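# Peel silicone mat off well plate into tray

## Task

Remove the silicone mat from the top of the well plate and place it in the tray. The plate must remain upright at its original spot and must not tilt, because its wells are filled with liquid.

## Robot and tools

ROBOT. Two arms, left_arm and right_arm, each with six joints and a parallel two-finger gripper. In the scene frame the origin sits at table height midway between the nominal bases, +x points out over the table, +y toward left_arm, +z up. Calibrated bases: left_arm at (+0.004, +0.499, 0) m, quat_wxyz (+1.000, 0, 0, -0.004); right_arm at (+0.061, -0.311, 0) m, quat_wxyz (+1.000, 0, 0, -0.002). A two-camera stand is fixed behind the arms. Loose objects may occasionally get nudged by an outside push.

ROW FORMAT. Every command row is one flat list of 18 numbers covering both arms, even if only one moves: left_arm first (6 joints, then gripper position, force_limit, speed), then right_arm the same way. The joint order inside each arm is: wrist pitch, forearm roll, wrist roll, elbow, shoulder, waist. Joint numbers are absolute target angles in radians, not offsets. Stated ranges: wrist pitch -3.140..3.140, forearm roll -3.316..3.316, wrist roll -3.927..3.927, elbow -1.187..4.328, shoulder -3.140..3.140, waist -3.491..3.491; the true ends may differ by up to 0.010 rad. A target beyond a range by more than 0.010 rad, and farther out than the joint already is, gets the call refused; otherwise an over-range target is clipped and the result may say "joint sent to its limit". Gripper numbers are all in [-1, 1]: position +1 fully open (85 mm), pads touch near -0.8, -1 closes until blocked; force_limit sets motor push (-1 soft, about 30 N per pad after a slow close, +1 about 100 N); speed sets finger speed (-1 about 20 mm/s, 0 about 85, +1 about 150). A fast close from well open onto a narrower object grips much harder (roughly 120 to 245 N). To keep a gripper unchanged, repeat the three numbers last sent; a 0 is a real command. New force_limit or speed only apply after a position change of at least 0.01.

TOOLS.
execute_actions(actions, cameras): actions is a list of actions; each action is a table of up to 15 rows, one row per 1/30 s step, the last row repeating if fewer than 15. Each action lasts 0.5 s. An empty list returns state plus all camera images and extra fields such as the scene number.
move(target, speed, blend, stop_force, zero, blocking, cameras): target is one 18-number row or a list of up to 15 rows, all absolute joint angles; joints move together so the gripper traces a curve, with no collision avoidance. speed is the top joint speed in rad/s, 0.01 to 3.92, default 0.5, one value or one per target. blend (rad) rounds corners in a list; 0 stops at each target. stop_force (N, 12 to 80, shared by both arms) ends an arm's path when push against its motion exceeds that since its last zero; use a low speed with it, keep finger numbers the same in every row, and omit it when pulling away from a contact. zero (default true) re-zeros moving arms first. blocking=false returns after about 0.5 s while the move runs; not allowed with stop_force. The result adds a "move:" line: done, off_target, moving, held, fault, possibly limits=held.
wait(seconds 0..10, cameras): lets time run with last commands held.
stop(cameras): brakes a running move; fingers keep going.
zoom_image(camera, region [x0, y0, x1, y1] in pixels, at most 504 wide and high): enlarges part of the newest image of one camera.
finished_scene(scene 1 or 2): ends the scene irreversibly; call it only when the mat is in the tray and the plate is upright and in place.

CAMERAS. cam_head_left, cam_head_right, cam_high, cam_low, cam_left_wrist, cam_right_wrist, all 672x504. Request them by name in cameras, or ["all"].

RESULTS. end_effector_position (m) and end_effector_quat_wxyz are in each arm's own base frame and can be off by a few centimetres. The position is the point between closed pads; fingers point along gripper +z and close along its y; fingertips extend about 19 mm past it closed, 6 mm open; a block protrudes about 10 cm toward gripper +x. Joint positions, Joint velocities and Joint targets follow the joint order above. object_status: 0 moving, 1 blocked while opening, 2 blocked while closing (a grip), 3 reached the request or fully closed. position_measured is in counts: 3 open, 78 about 60 mm, 130 about 40 mm, 180 about 20 mm, 230 closed. Flange force is the estimated outside force along gripper x, y, z, including held weight; "no reading" near singular poses. "joint command not followed" means the clearance check between the arms altered steps.

CAUTIONS. An arm stops for 10 s if a joint torque reaches its limit (144 N m for waist, shoulder, elbow; 36 for the three wrist joints) or outside force reaches 150 N; arms are stiff, so aim only slightly past firm contacts. Avoid pressing or hitting between the two arms, including closing a gripper on the other's fingers. Do not slam fixed or heavy items. Peel slowly and lift gently so the plate is not dragged or tipped; hold the plate down or peel from a corner if needed. Do not drop the mat or release it while it moves; nothing may end up off the table. Long holding or stretched poses heat motors (MOTOR HOT, then an OVER-TEMPERATURE FAULT of 30 to 60 s).

Each tool is called after ">>>" as a command line: name --argument value for each argument, lists and objects as JSON in quotes; but a table of rows of numbers goes row by row, as --pt "numbers of a row", without its own name.

## Session

>>> execute_actions --actions '[]'

Scene clock: 0.00 s.
left_arm: end_effector_position=(+0.6401, -0.3467, +0.1294) position_measured=3 object_status=3 end_effector_quat_wxyz=(+0.011, +0.812, -0.150, +0.564) | right_arm: end_effector_position=(+0.2562, +0.0591, +0.3945) position_measured=3 object_status=3 end_effector_quat_wxyz=(-0.507, +0.150, +0.803, -0.274)
Joint names: [wrist pitch, forearm roll, wrist roll, elbow, shoulder, waist]
Joint positions: left_arm=[-0.5 -1.748 -1.323 -0.153 0.367 -0.732] | right_arm=[-2.698 -0.398 -1.104 0.226 0.292 0.488]
Joint velocities: within noise
Flange force (N): no reading
Joint targets: left_arm=[-0.500 -1.748 -1.323 -0.153 0.367 -0.732] | right_arm=[-2.698 -0.398 -1.104 0.226 0.292 0.488]
Tool commands: left_gripper/position=+1.0 left_gripper/force_limit=+1.0 left_gripper/speed=+1.0 right_gripper/position=+1.0 right_gripper/force_limit=+1.0 right_gripper/speed=+1.0

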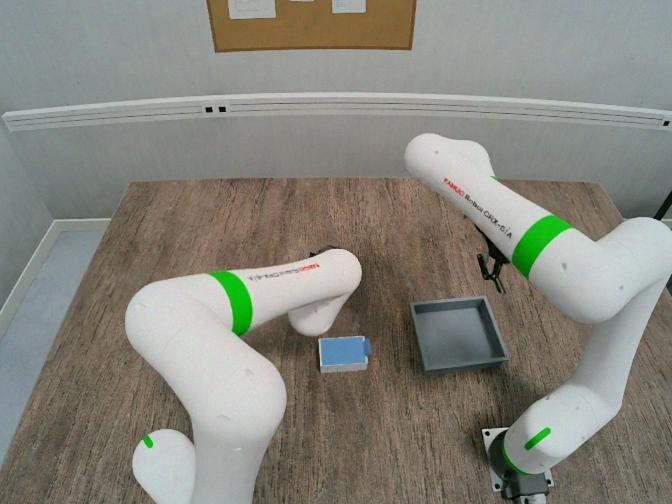

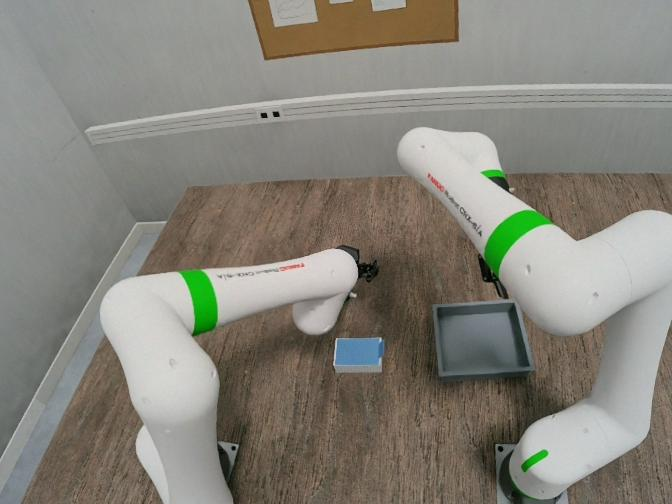

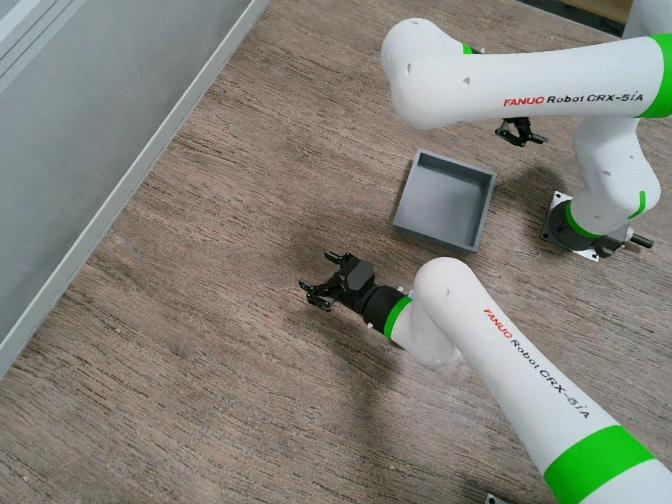

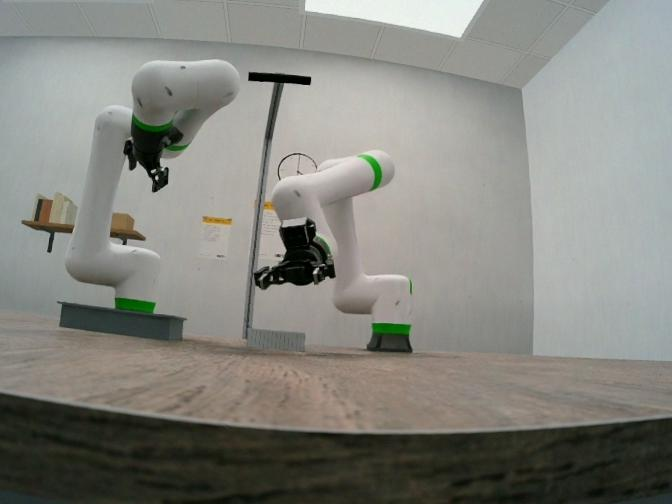

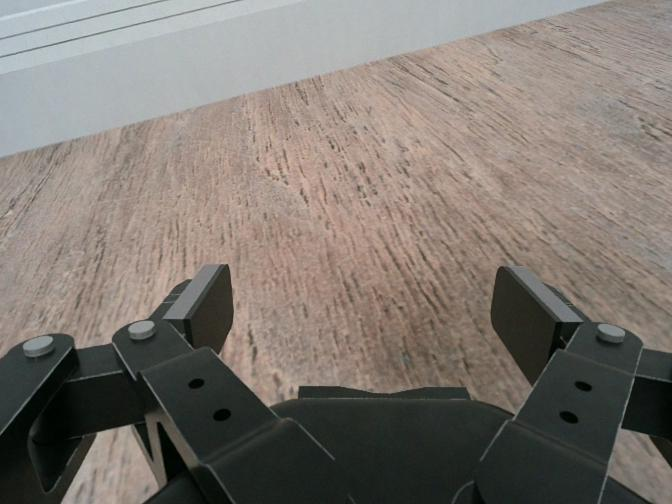

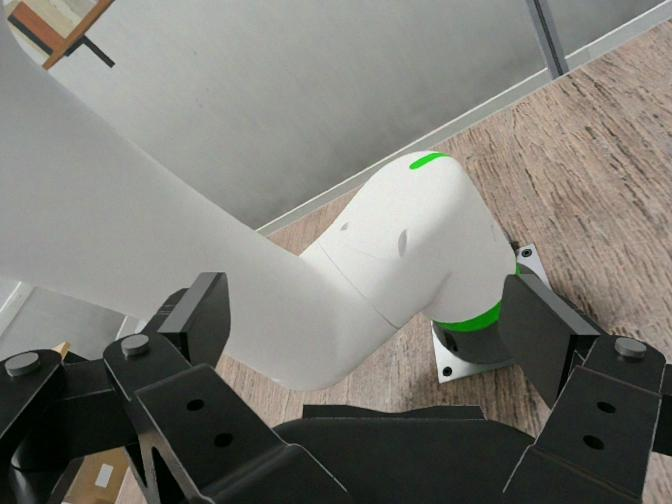

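>>> zoom_image --camera "cam_head_right" --region '[300, 310, 420, 400]'

>>> zoom_image --camera "cam_head_left" --region '[290, 310, 410, 400]'

>>> zoom_image --camera "cam_low" --region '[220, 300, 340, 390]'

Scaled by 4.200 from the camera's 672x504 image, which has a finer 960x720 frame.

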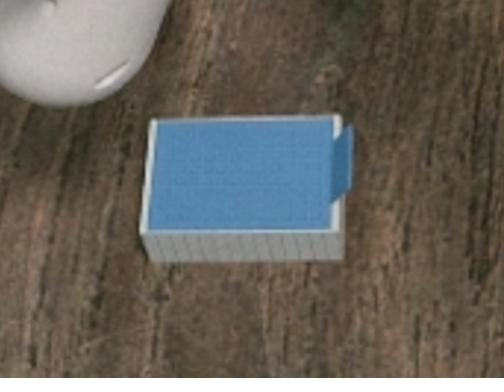

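Scaled by 4.200 from the camera's 672x504 image, which has a finer 960x720 frame.

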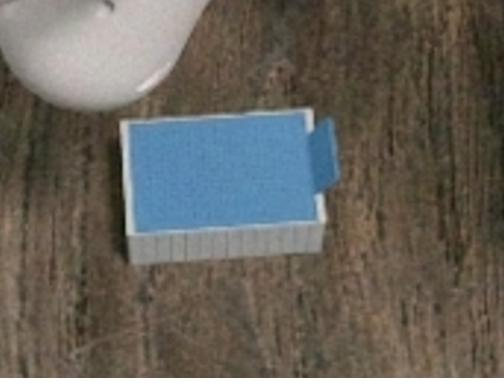

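Scaled by 4.200 from the camera's 672x504 image, which has a finer 960x720 frame.

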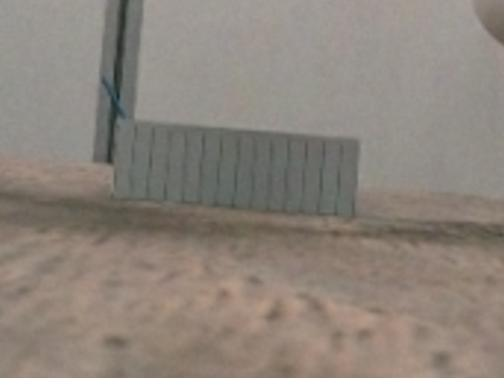

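>>> move --pt "-0.5 -1.748 -1.323 -0.153 0.1 0.2 1 1 1 -2.698 -0.398 -1.104 0.226 0.292 0.488 1 1 1" --pt "-0.5 -1.748 -1.323 -0.153 0.1 0.2 1 1 1 -1.878 0 -1.117 0.5505 0.243 1.117 1 1 1" --speed 1.0 --blend 0.2 --cameras '["cam_right_wrist","cam_high","cam_head_right"]'

Scene clock: 4.63 s.
left_arm: end_effector_position=(+0.6495, +0.3055, +0.3184) position_measured=3 object_status=3 end_effector_quat_wxyz=(-0.233, +0.713, +0.247, +0.614) | right_arm: end_effector_position=(+0.3398, +0.4000, +0.4007) position_measured=3 object_status=3 end_effector_quat_wxyz=(+0.000, +0.000, +1.000, +0.000)
Joint names: [wrist pitch, forearm roll, wrist roll, elbow, shoulder, waist]
Joint positions: left_arm=[-0.5 -1.748 -1.323 -0.153 0.1 0.2] | right_arm=[-1.878 0 -1.117 0.55 0.243 1.117]
Flange force (N): left_arm=[-5.4 5.2 8.4] | right_arm=[2.9 -1.5 3.4]
Joint targets: left_arm=[-0.500 -1.748 -1.323 -0.153 0.100 0.200] | right_arm=[-1.878 0.000 -1.117 0.550 0.243 1.117]
move: done
Images, in order (width x height): cam_head_right 672x504, cam_high 672x504, cam_right_wrist 672x504.

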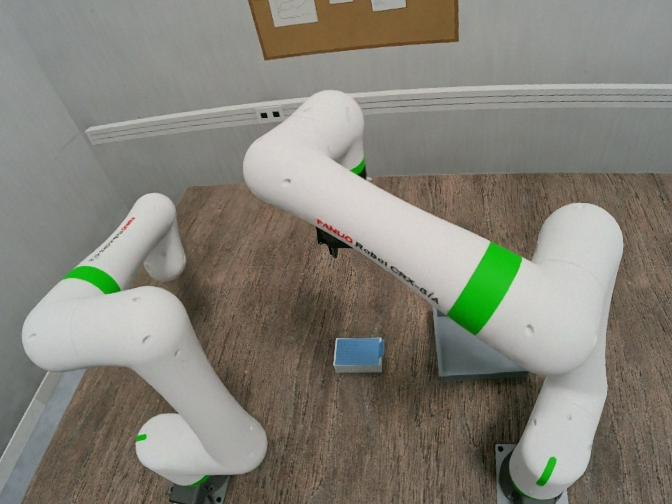

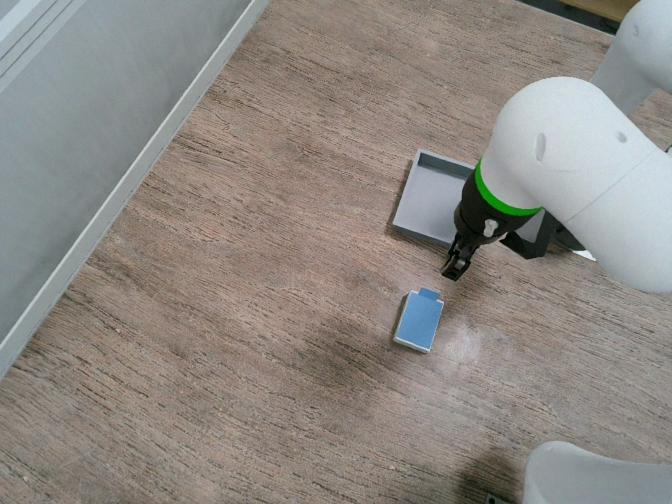

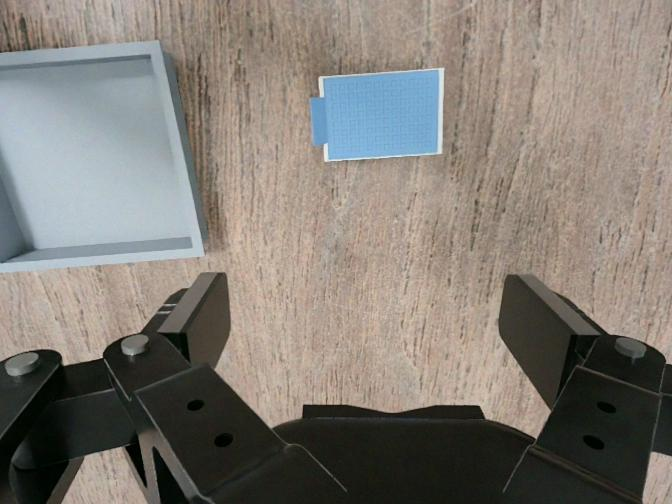

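>>> move --target '[-0.5,-1.748,-1.323,-0.153,0.1,0.2,1,1,1,-1.6136,0,-1.3128,0.0876,0.0448,1.3128,1,1,1]' --speed 1.0 --cameras '["cam_right_wrist","cam_high"]'

Scene clock: 6.43 s.
left_arm: end_effector_position=(+0.6495, +0.3055, +0.3184) position_measured=3 object_status=3 end_effector_quat_wxyz=(-0.233, +0.713, +0.247, +0.614) | right_arm: end_effector_position=(+0.2400, +0.4000, +0.3006) position_measured=3 object_status=3 end_effector_quat_wxyz=(+0.000, +0.000, +1.000, +0.000)
Joint names: [wrist pitch, forearm roll, wrist roll, elbow, shoulder, waist]
Joint positions: left_arm=[-0.5 -1.748 -1.323 -0.153 0.1 0.2] | right_arm=[-1.614 0 -1.313 0.088 0.045 1.313]
Flange force (N): left_arm=[-5.2 5.3 8.4] | right_arm=[2.5 -3.2 4.5]
Joint targets: left_arm=[-0.500 -1.748 -1.323 -0.153 0.100 0.200] | right_arm=[-1.614 0.000 -1.313 0.088 0.045 1.313]
move: done
Images, in order (width x height): cam_high 672x504, cam_right_wrist 672x504.

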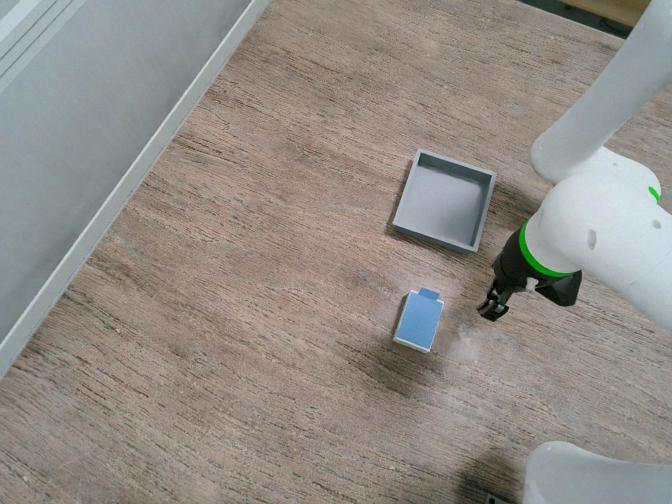

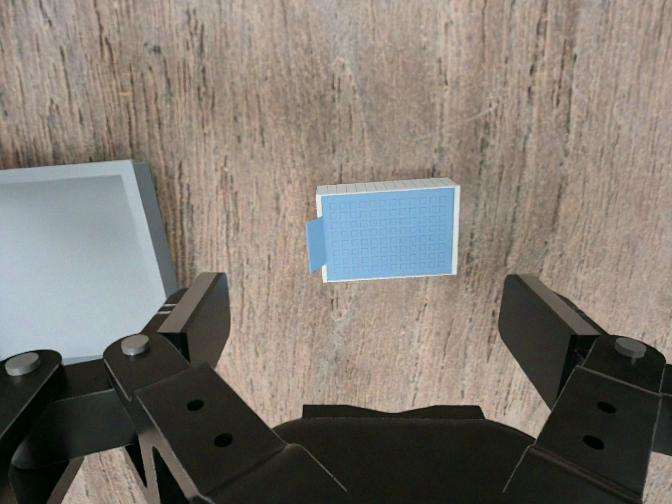

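>>> move --target '[-0.5,-1.748,-1.323,-0.153,0.1,0.2,1,1,1,-1.2695,0,-1.1037,-0.1544,0.1469,1.1037,1,1,1]' --speed 0.6 --cameras '["cam_right_wrist","cam_high","cam_low","cam_head_left"]'

>>> zoom_image --camera "cam_low" --region '[200, 260, 340, 365]'

>>> zoom_image --camera "cam_right_wrist" --region '[200, 100, 540, 355]'

Scene clock: 8.27 s.
left_arm: end_effector_position=(+0.6495, +0.3055, +0.3184) position_measured=3 object_status=3 end_effector_quat_wxyz=(-0.233, +0.713, +0.247, +0.614) | right_arm: end_effector_position=(+0.3280, +0.3617, +0.1506) position_measured=3 object_status=3 end_effector_quat_wxyz=(+0.000, +0.000, +1.000, +0.000)
Joint names: [wrist pitch, forearm roll, wrist roll, elbow, shoulder, waist]
Joint positions: left_arm=[-0.5 -1.748 -1.323 -0.153 0.1 0.2] | right_arm=[-1.27 0 -1.104 -0.154 0.147 1.104]
Flange force (N): left_arm=[-5.4 5.4 8.4] | right_arm=[3.9 -2.0 2.8]
Joint targets: left_arm=[-0.500 -1.748 -1.323 -0.153 0.100 0.200] | right_arm=[-1.270 0.000 -1.104 -0.154 0.147 1.104]
move: done
Images, in order (width x height): cam_head_left 672x504, cam_high 672x504, cam_low 672x504, cam_right_wrist 672x504.

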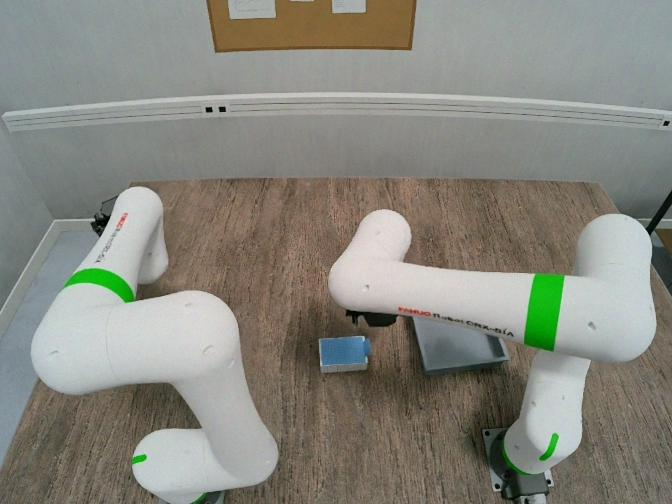

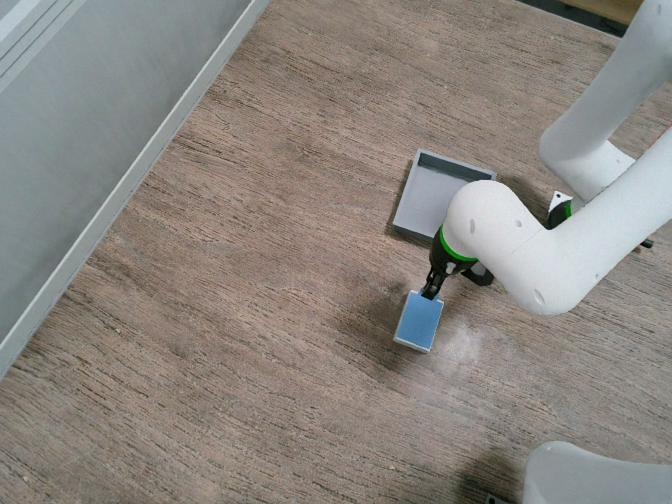

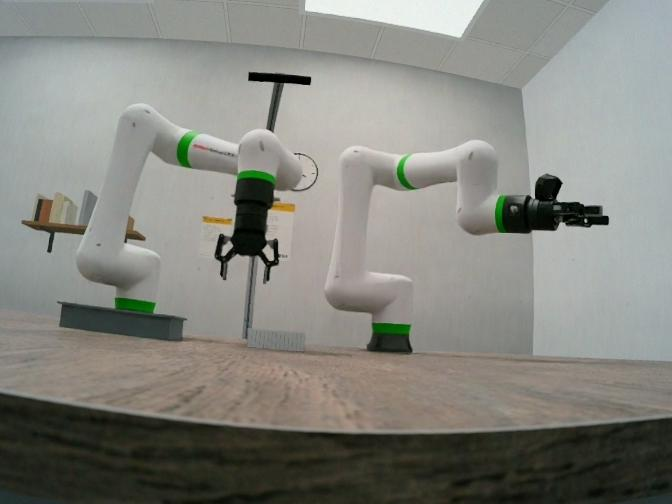

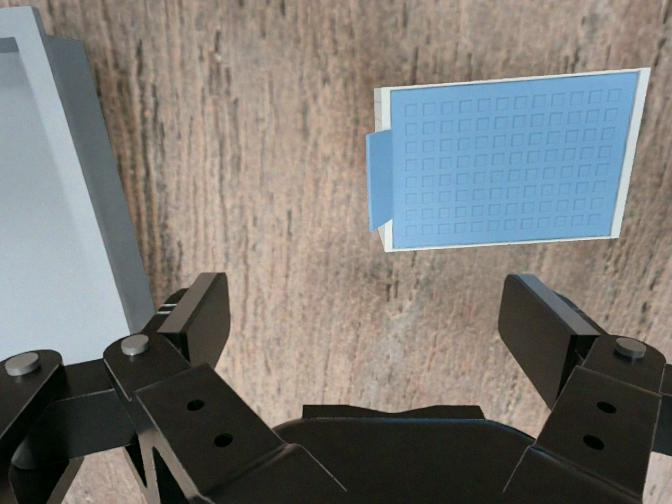

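Scaled by 3.600 from the camera's 672x504 image, which has a finer 960x720 frame.

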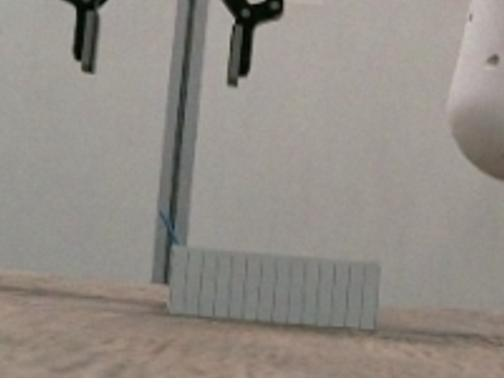

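Scaled by 1.482 from the camera's 672x504 image, which has a finer 960x720 frame.

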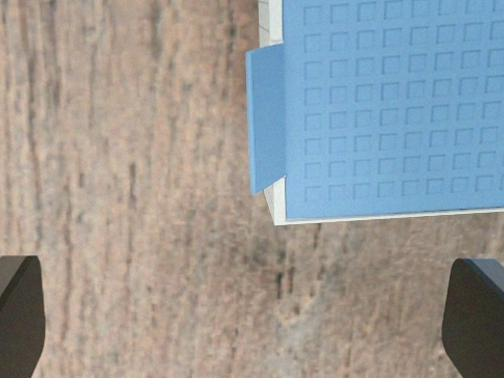

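>>> move --target '[-0.5,-1.748,-1.323,-0.153,0.1,0.2,1,1,1,-1.1004,0,-1.0897,-0.2589,0.2115,1.1397,-0.05,-1,0]' --speed 0.3 --cameras '["cam_right_wrist","cam_high","cam_low","cam_head_right"]'

>>> zoom_image --camera "cam_low" --region '[200, 270, 320, 360]'

>>> zoom_image --camera "cam_right_wrist" --region '[200, 140, 540, 395]'

>>> zoom_image --camera "cam_high" --region '[370, 240, 490, 360]'

Scene clock: 10.27 s.
left_arm: end_effector_position=(+0.6495, +0.3055, +0.3184) position_measured=3 object_status=3 end_effector_quat_wxyz=(-0.233, +0.713, +0.247, +0.614) | right_arm: end_effector_position=(+0.3142, +0.3721, +0.0786) position_measured=135 object_status=0 end_effector_quat_wxyz=(+0.000, -0.025, +1.000, +0.000)
Joint names: [wrist pitch, forearm roll, wrist roll, elbow, shoulder, waist]
Joint positions: left_arm=[-0.5 -1.748 -1.323 -0.153 0.1 0.2] | right_arm=[-1.1 0 -1.09 -0.259 0.212 1.14]
Flange force (N): left_arm=[-5.3 5.4 8.3] | right_arm=[2.8 -2.1 2.5]
Joint targets: left_arm=[-0.500 -1.748 -1.323 -0.153 0.100 0.200] | right_arm=[-1.100 0.000 -1.090 -0.259 0.212 1.140]
move: done
Images, in order (width x height): cam_head_right 672x504, cam_high 672x504, cam_low 672x504, cam_right_wrist 672x504.

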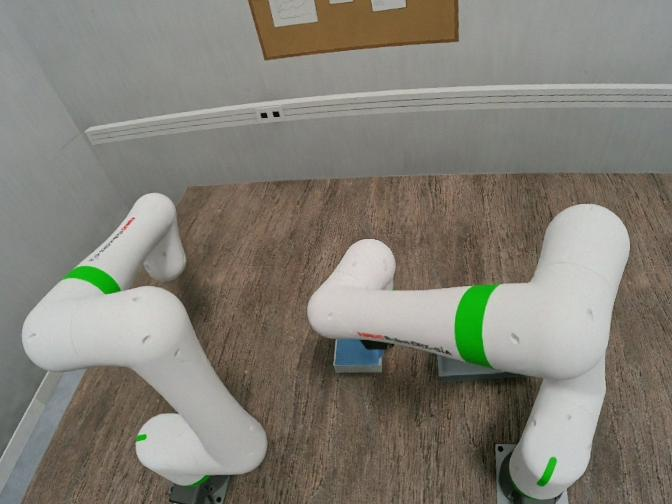

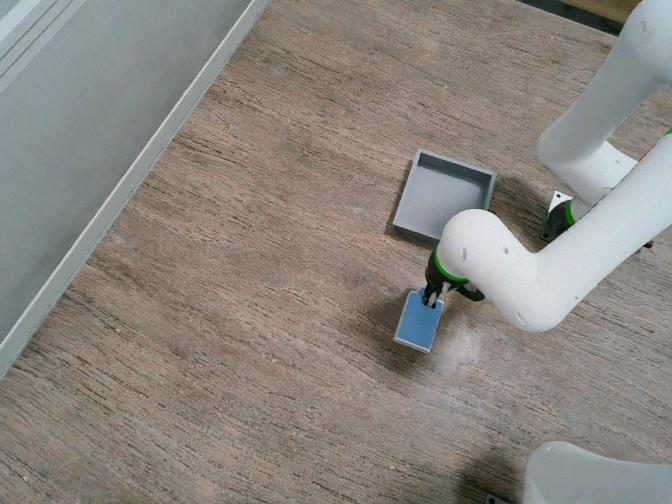

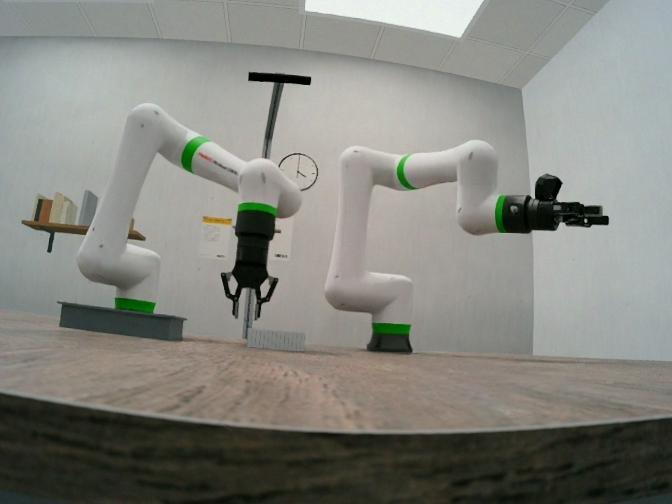

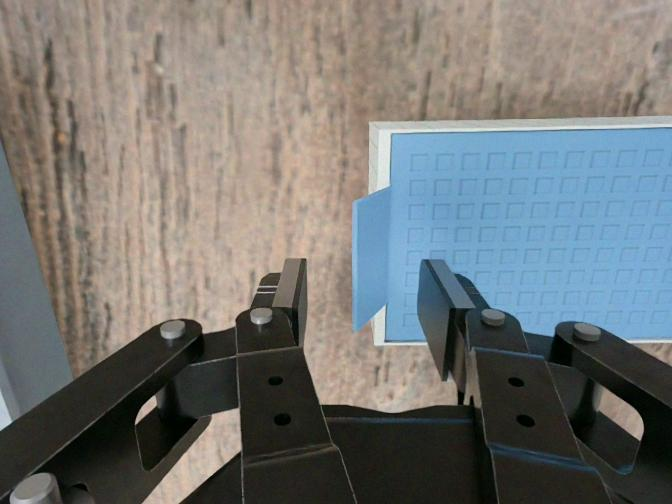

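Scaled by 4.200 from the camera's 672x504 image, which has a finer 960x720 frame.

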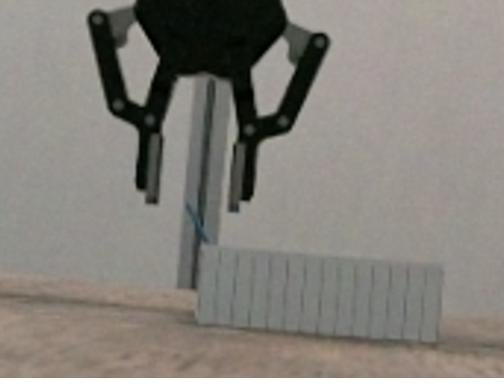

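Scaled by 1.482 from the camera's 672x504 image, which has a finer 960x720 frame.

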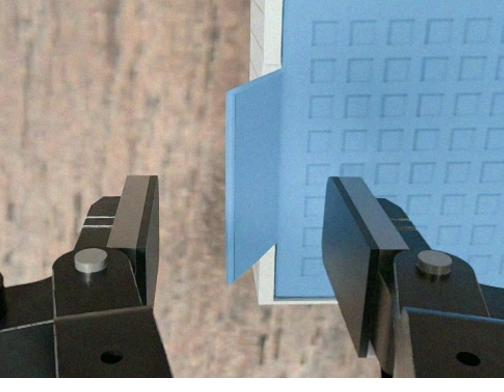

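Scaled by 4.200 from the camera's 672x504 image, which has a finer 960x720 frame.

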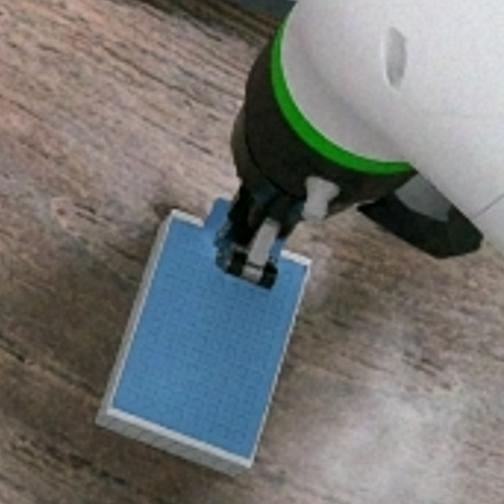

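>>> move --pt "-0.5 -1.748 -1.323 -0.153 0.1 0.2 1 1 1 -1.0778 0 -1.0897 -0.2703 0.2227 1.1397 -0.05 -1 0" --pt "-0.5 -1.748 -1.323 -0.153 0.1 0.2 1 1 1 -1.0778 0 -1.0897 -0.2703 0.2227 1.1397 -1 -0.6 -1" --speed 0.3 --cameras '["cam_right_wrist","cam_high","cam_low"]'

>>> zoom_image --camera "cam_low" --region '[200, 270, 320, 360]'

>>> zoom_image --camera "cam_right_wrist" --region '[200, 140, 540, 395]'

Scene clock: 13.40 s.
left_arm: end_effector_position=(+0.6495, +0.3055, +0.3184) position_measured=3 object_status=3 end_effector_quat_wxyz=(-0.233, +0.713, +0.247, +0.614) | right_arm: end_effector_position=(+0.3142, +0.3721, +0.0690) position_measured=226 object_status=0 end_effector_quat_wxyz=(+0.000, -0.025, +1.000, +0.000)
Joint names: [wrist pitch, forearm roll, wrist roll, elbow, shoulder, waist]
Joint positions: left_arm=[-0.5 -1.748 -1.323 -0.153 0.1 0.2] | right_arm=[-1.078 0 -1.09 -0.27 0.223 1.14]
Flange force (N): left_arm=[-4.7 5.0 7.7] | right_arm=[2.2 -1.6 0.8]
Joint targets: left_arm=[-0.500 -1.748 -1.323 -0.153 0.100 0.200] | right_arm=[-1.078 0.000 -1.090 -0.270 0.223 1.140]
move: done
Images, in order (width x height): cam_high 672x504, cam_low 672x504, cam_right_wrist 672x504.

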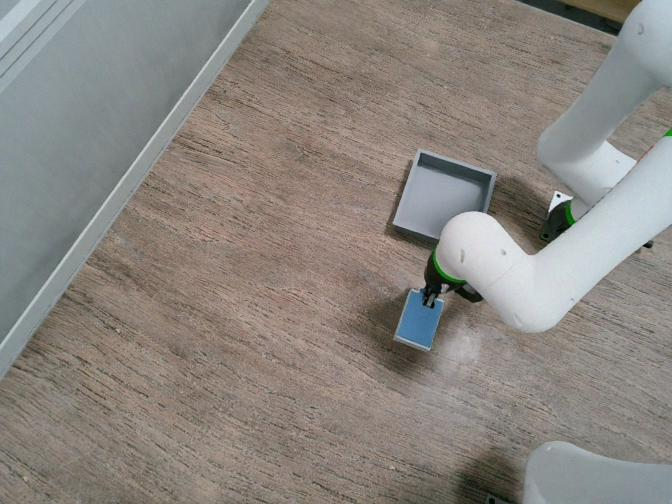

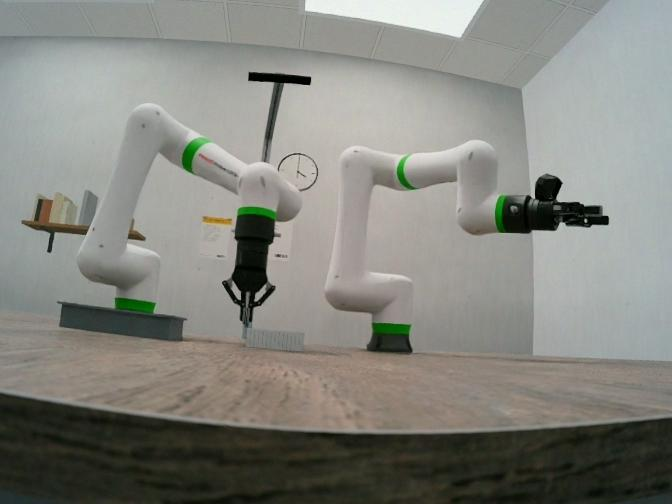

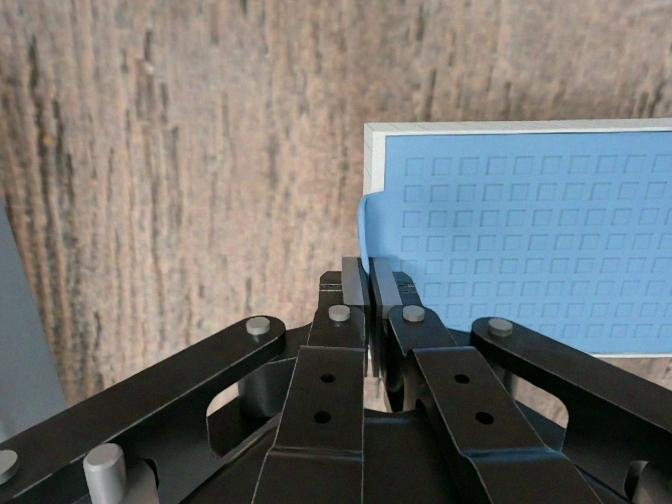

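Scaled by 4.200 from the camera's 672x504 image, which has a finer 960x720 frame.

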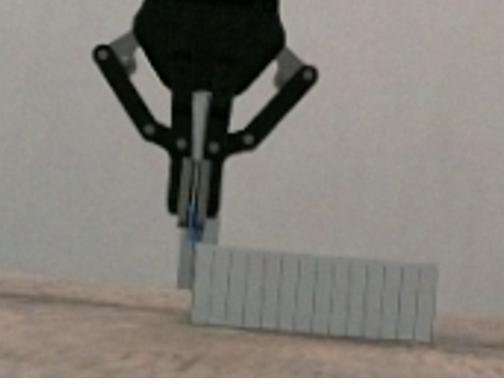

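Scaled by 1.482 from the camera's 672x504 image, which has a finer 960x720 frame.

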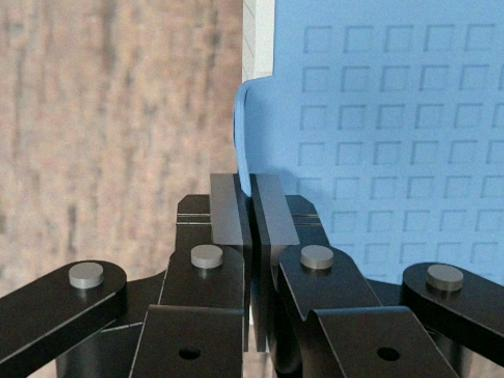

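>>> move --target '[-0.5,-1.748,-1.323,-0.153,0.1,0.2,1,1,1,-1.1591,0,-1.1247,-0.1543,0.2574,1.1747,-1,-0.6,-1]' --speed 0.07 --cameras '["cam_right_wrist","cam_high","cam_low"]'

>>> zoom_image --camera "cam_low" --region '[200, 270, 320, 360]'

Scene clock: 15.87 s.
left_arm: end_effector_position=(+0.6495, +0.3055, +0.3184) position_measured=3 object_status=3 end_effector_quat_wxyz=(-0.233, +0.713, +0.247, +0.614) | right_arm: end_effector_position=(+0.3122, +0.4097, +0.0970) position_measured=226 object_status=2 end_effector_quat_wxyz=(+0.000, -0.025, +1.000, +0.000)
Joint names: [wrist pitch, forearm roll, wrist roll, elbow, shoulder, waist]
Joint positions: left_arm=[-0.5 -1.748 -1.323 -0.153 0.1 0.2] | right_arm=[-1.159 0 -1.125 -0.154 0.257 1.175]
Flange force (N): left_arm=[-5.4 5.3 8.4] | right_arm=[2.1 -1.6 3.4]
Joint targets: left_arm=[-0.500 -1.748 -1.323 -0.153 0.100 0.200] | right_arm=[-1.159 0.000 -1.125 -0.154 0.257 1.175]
move: done
Images, in order (width x height): cam_high 672x504, cam_low 672x504, cam_right_wrist 672x504.

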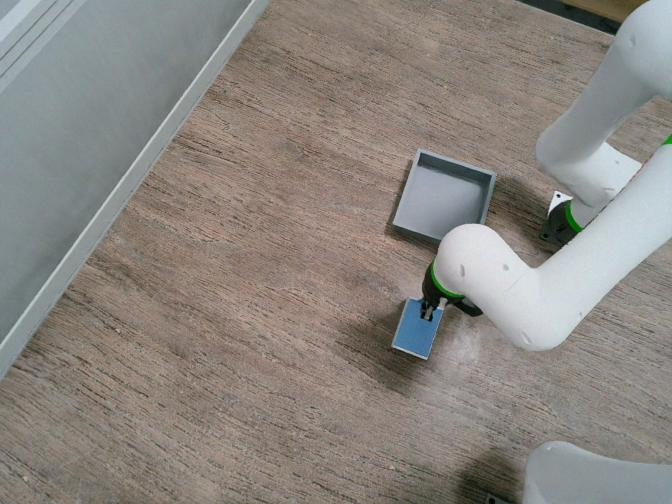

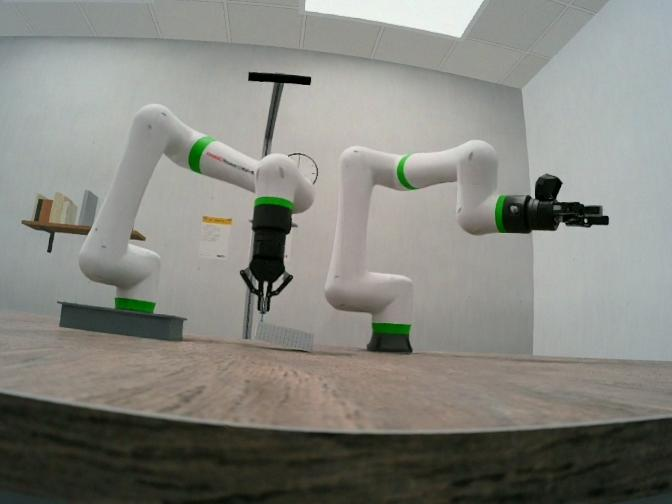

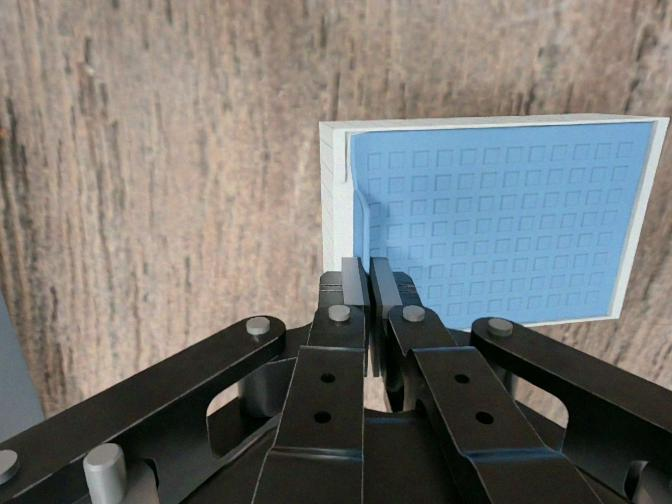

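Scaled by 4.200 from the camera's 672x504 image, which has a finer 960x720 frame.

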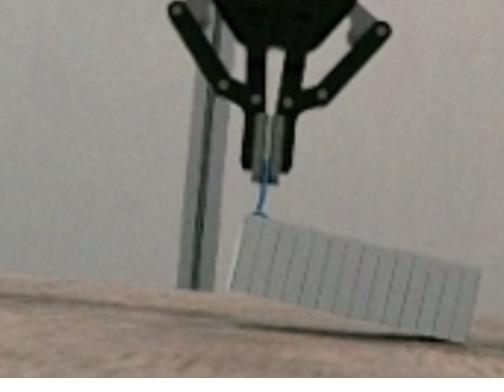

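>>> move --target '[-0.5,-1.748,-1.323,-0.153,0.1,0.2,1,1,1,-1.118,0,-1.1247,-0.1768,0.276,1.1747,-1,-0.6,-1]' --speed 0.04 --cameras '["cam_right_wrist","cam_high","cam_low"]'

>>> zoom_image --camera "cam_low" --region '[200, 270, 320, 360]'

>>> zoom_image --camera "cam_right_wrist" --region '[200, 100, 540, 355]'

Scene clock: 18.43 s.
left_arm: end_effector_position=(+0.6495, +0.3055, +0.3184) position_measured=3 object_status=3 end_effector_quat_wxyz=(-0.233, +0.713, +0.247, +0.614) | right_arm: end_effector_position=(+0.3122, +0.4097, +0.0790) position_measured=226 object_status=2 end_effector_quat_wxyz=(+0.000, -0.025, +1.000, +0.000)
Joint names: [wrist pitch, forearm roll, wrist roll, elbow, shoulder, waist]
Joint positions: left_arm=[-0.5 -1.748 -1.323 -0.153 0.1 0.2] | right_arm=[-1.118 0 -1.125 -0.177 0.276 1.175]
Flange force (N): left_arm=[-5.4 5.3 8.7] | right_arm=[2.2 -2.6 2.3]
Joint targets: left_arm=[-0.500 -1.748 -1.323 -0.153 0.100 0.200] | right_arm=[-1.118 0.000 -1.125 -0.177 0.276 1.175]
move: done
Images, in order (width x height): cam_high 672x504, cam_low 672x504, cam_right_wrist 672x504.

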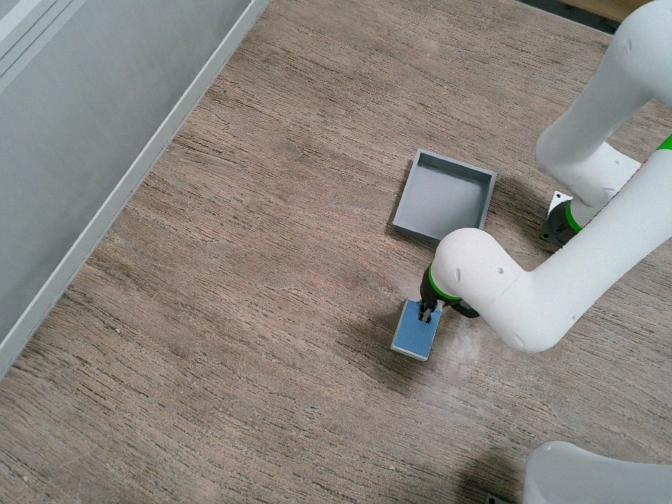

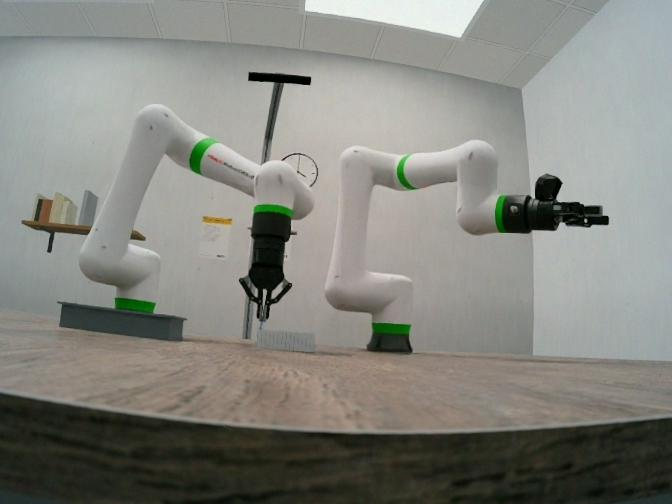

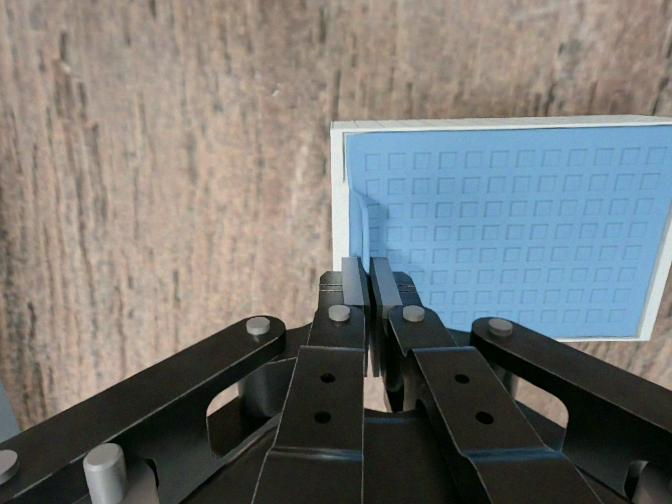

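Scaled by 4.200 from the camera's 672x504 image, which has a finer 960x720 frame.

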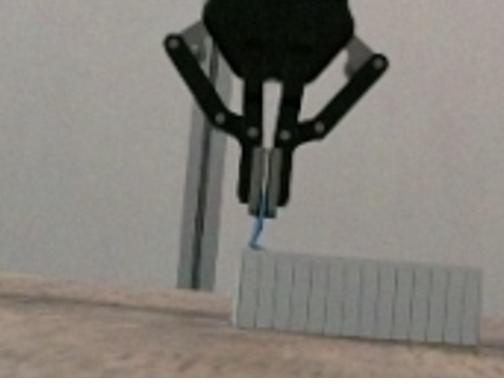

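Scaled by 1.482 from the camera's 672x504 image, which has a finer 960x720 frame.

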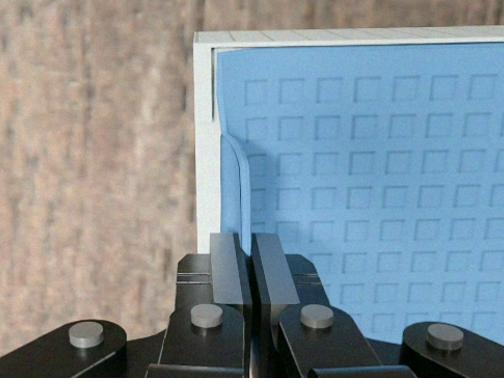

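>>> move --target '[-0.5,-1.748,-1.323,-0.153,0.1,0.2,1,1,1,-1.152,0,-1.1466,-0.0941,0.3247,1.1966,-1,-0.6,-1]' --speed 0.025 --cameras '["cam_right_wrist","cam_low"]'

>>> zoom_image --camera "cam_low" --region '[200, 270, 320, 360]'

>>> zoom_image --camera "cam_right_wrist" --region '[200, 100, 540, 355]'

Scene clock: 23.13 s.
left_arm: end_effector_position=(+0.6495, +0.3055, +0.3184) position_measured=3 object_status=3 end_effector_quat_wxyz=(-0.233, +0.713, +0.247, +0.614) | right_arm: end_effector_position=(+0.3124, +0.4399, +0.0863) position_measured=226 object_status=2 end_effector_quat_wxyz=(+0.000, -0.025, +1.000, +0.000)
Joint names: [wrist pitch, forearm roll, wrist roll, elbow, shoulder, waist]
Joint positions: left_arm=[-0.5 -1.748 -1.323 -0.153 0.1 0.2] | right_arm=[-1.152 0 -1.147 -0.094 0.325 1.197]
Flange force (N): left_arm=[-5.1 5.0 7.9] | right_arm=[2.2 -2.3 3.4]
Joint targets: left_arm=[-0.500 -1.748 -1.323 -0.153 0.100 0.200] | right_arm=[-1.152 0.000 -1.147 -0.094 0.325 1.197]
move: done
Images, in order (width x height): cam_low 672x504, cam_right_wrist 672x504.

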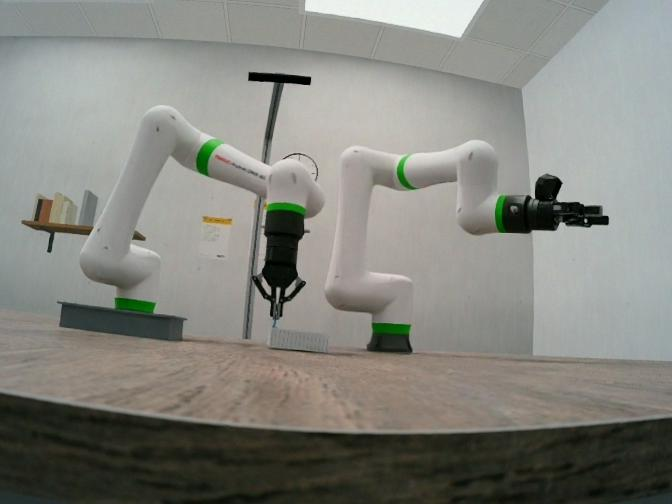

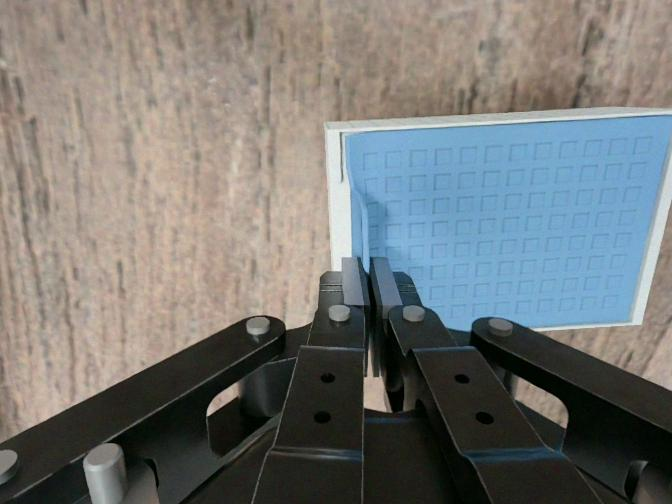

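Scaled by 4.200 from the camera's 672x504 image, which has a finer 960x720 frame.

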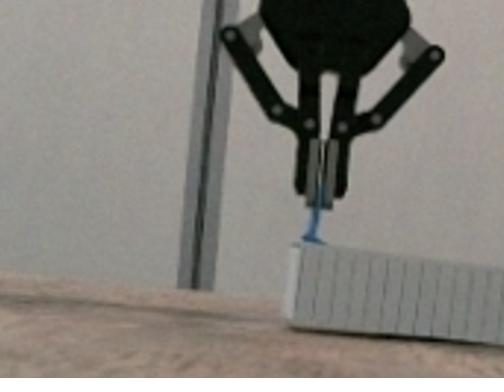

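Scaled by 1.482 from the camera's 672x504 image, which has a finer 960x720 frame.

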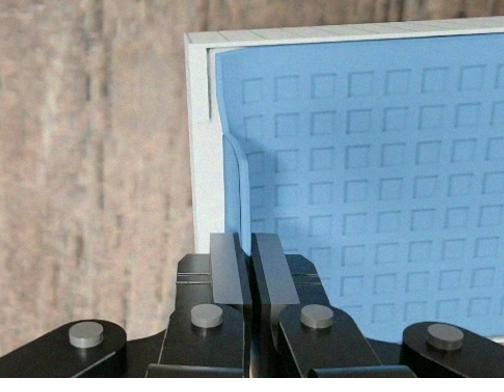

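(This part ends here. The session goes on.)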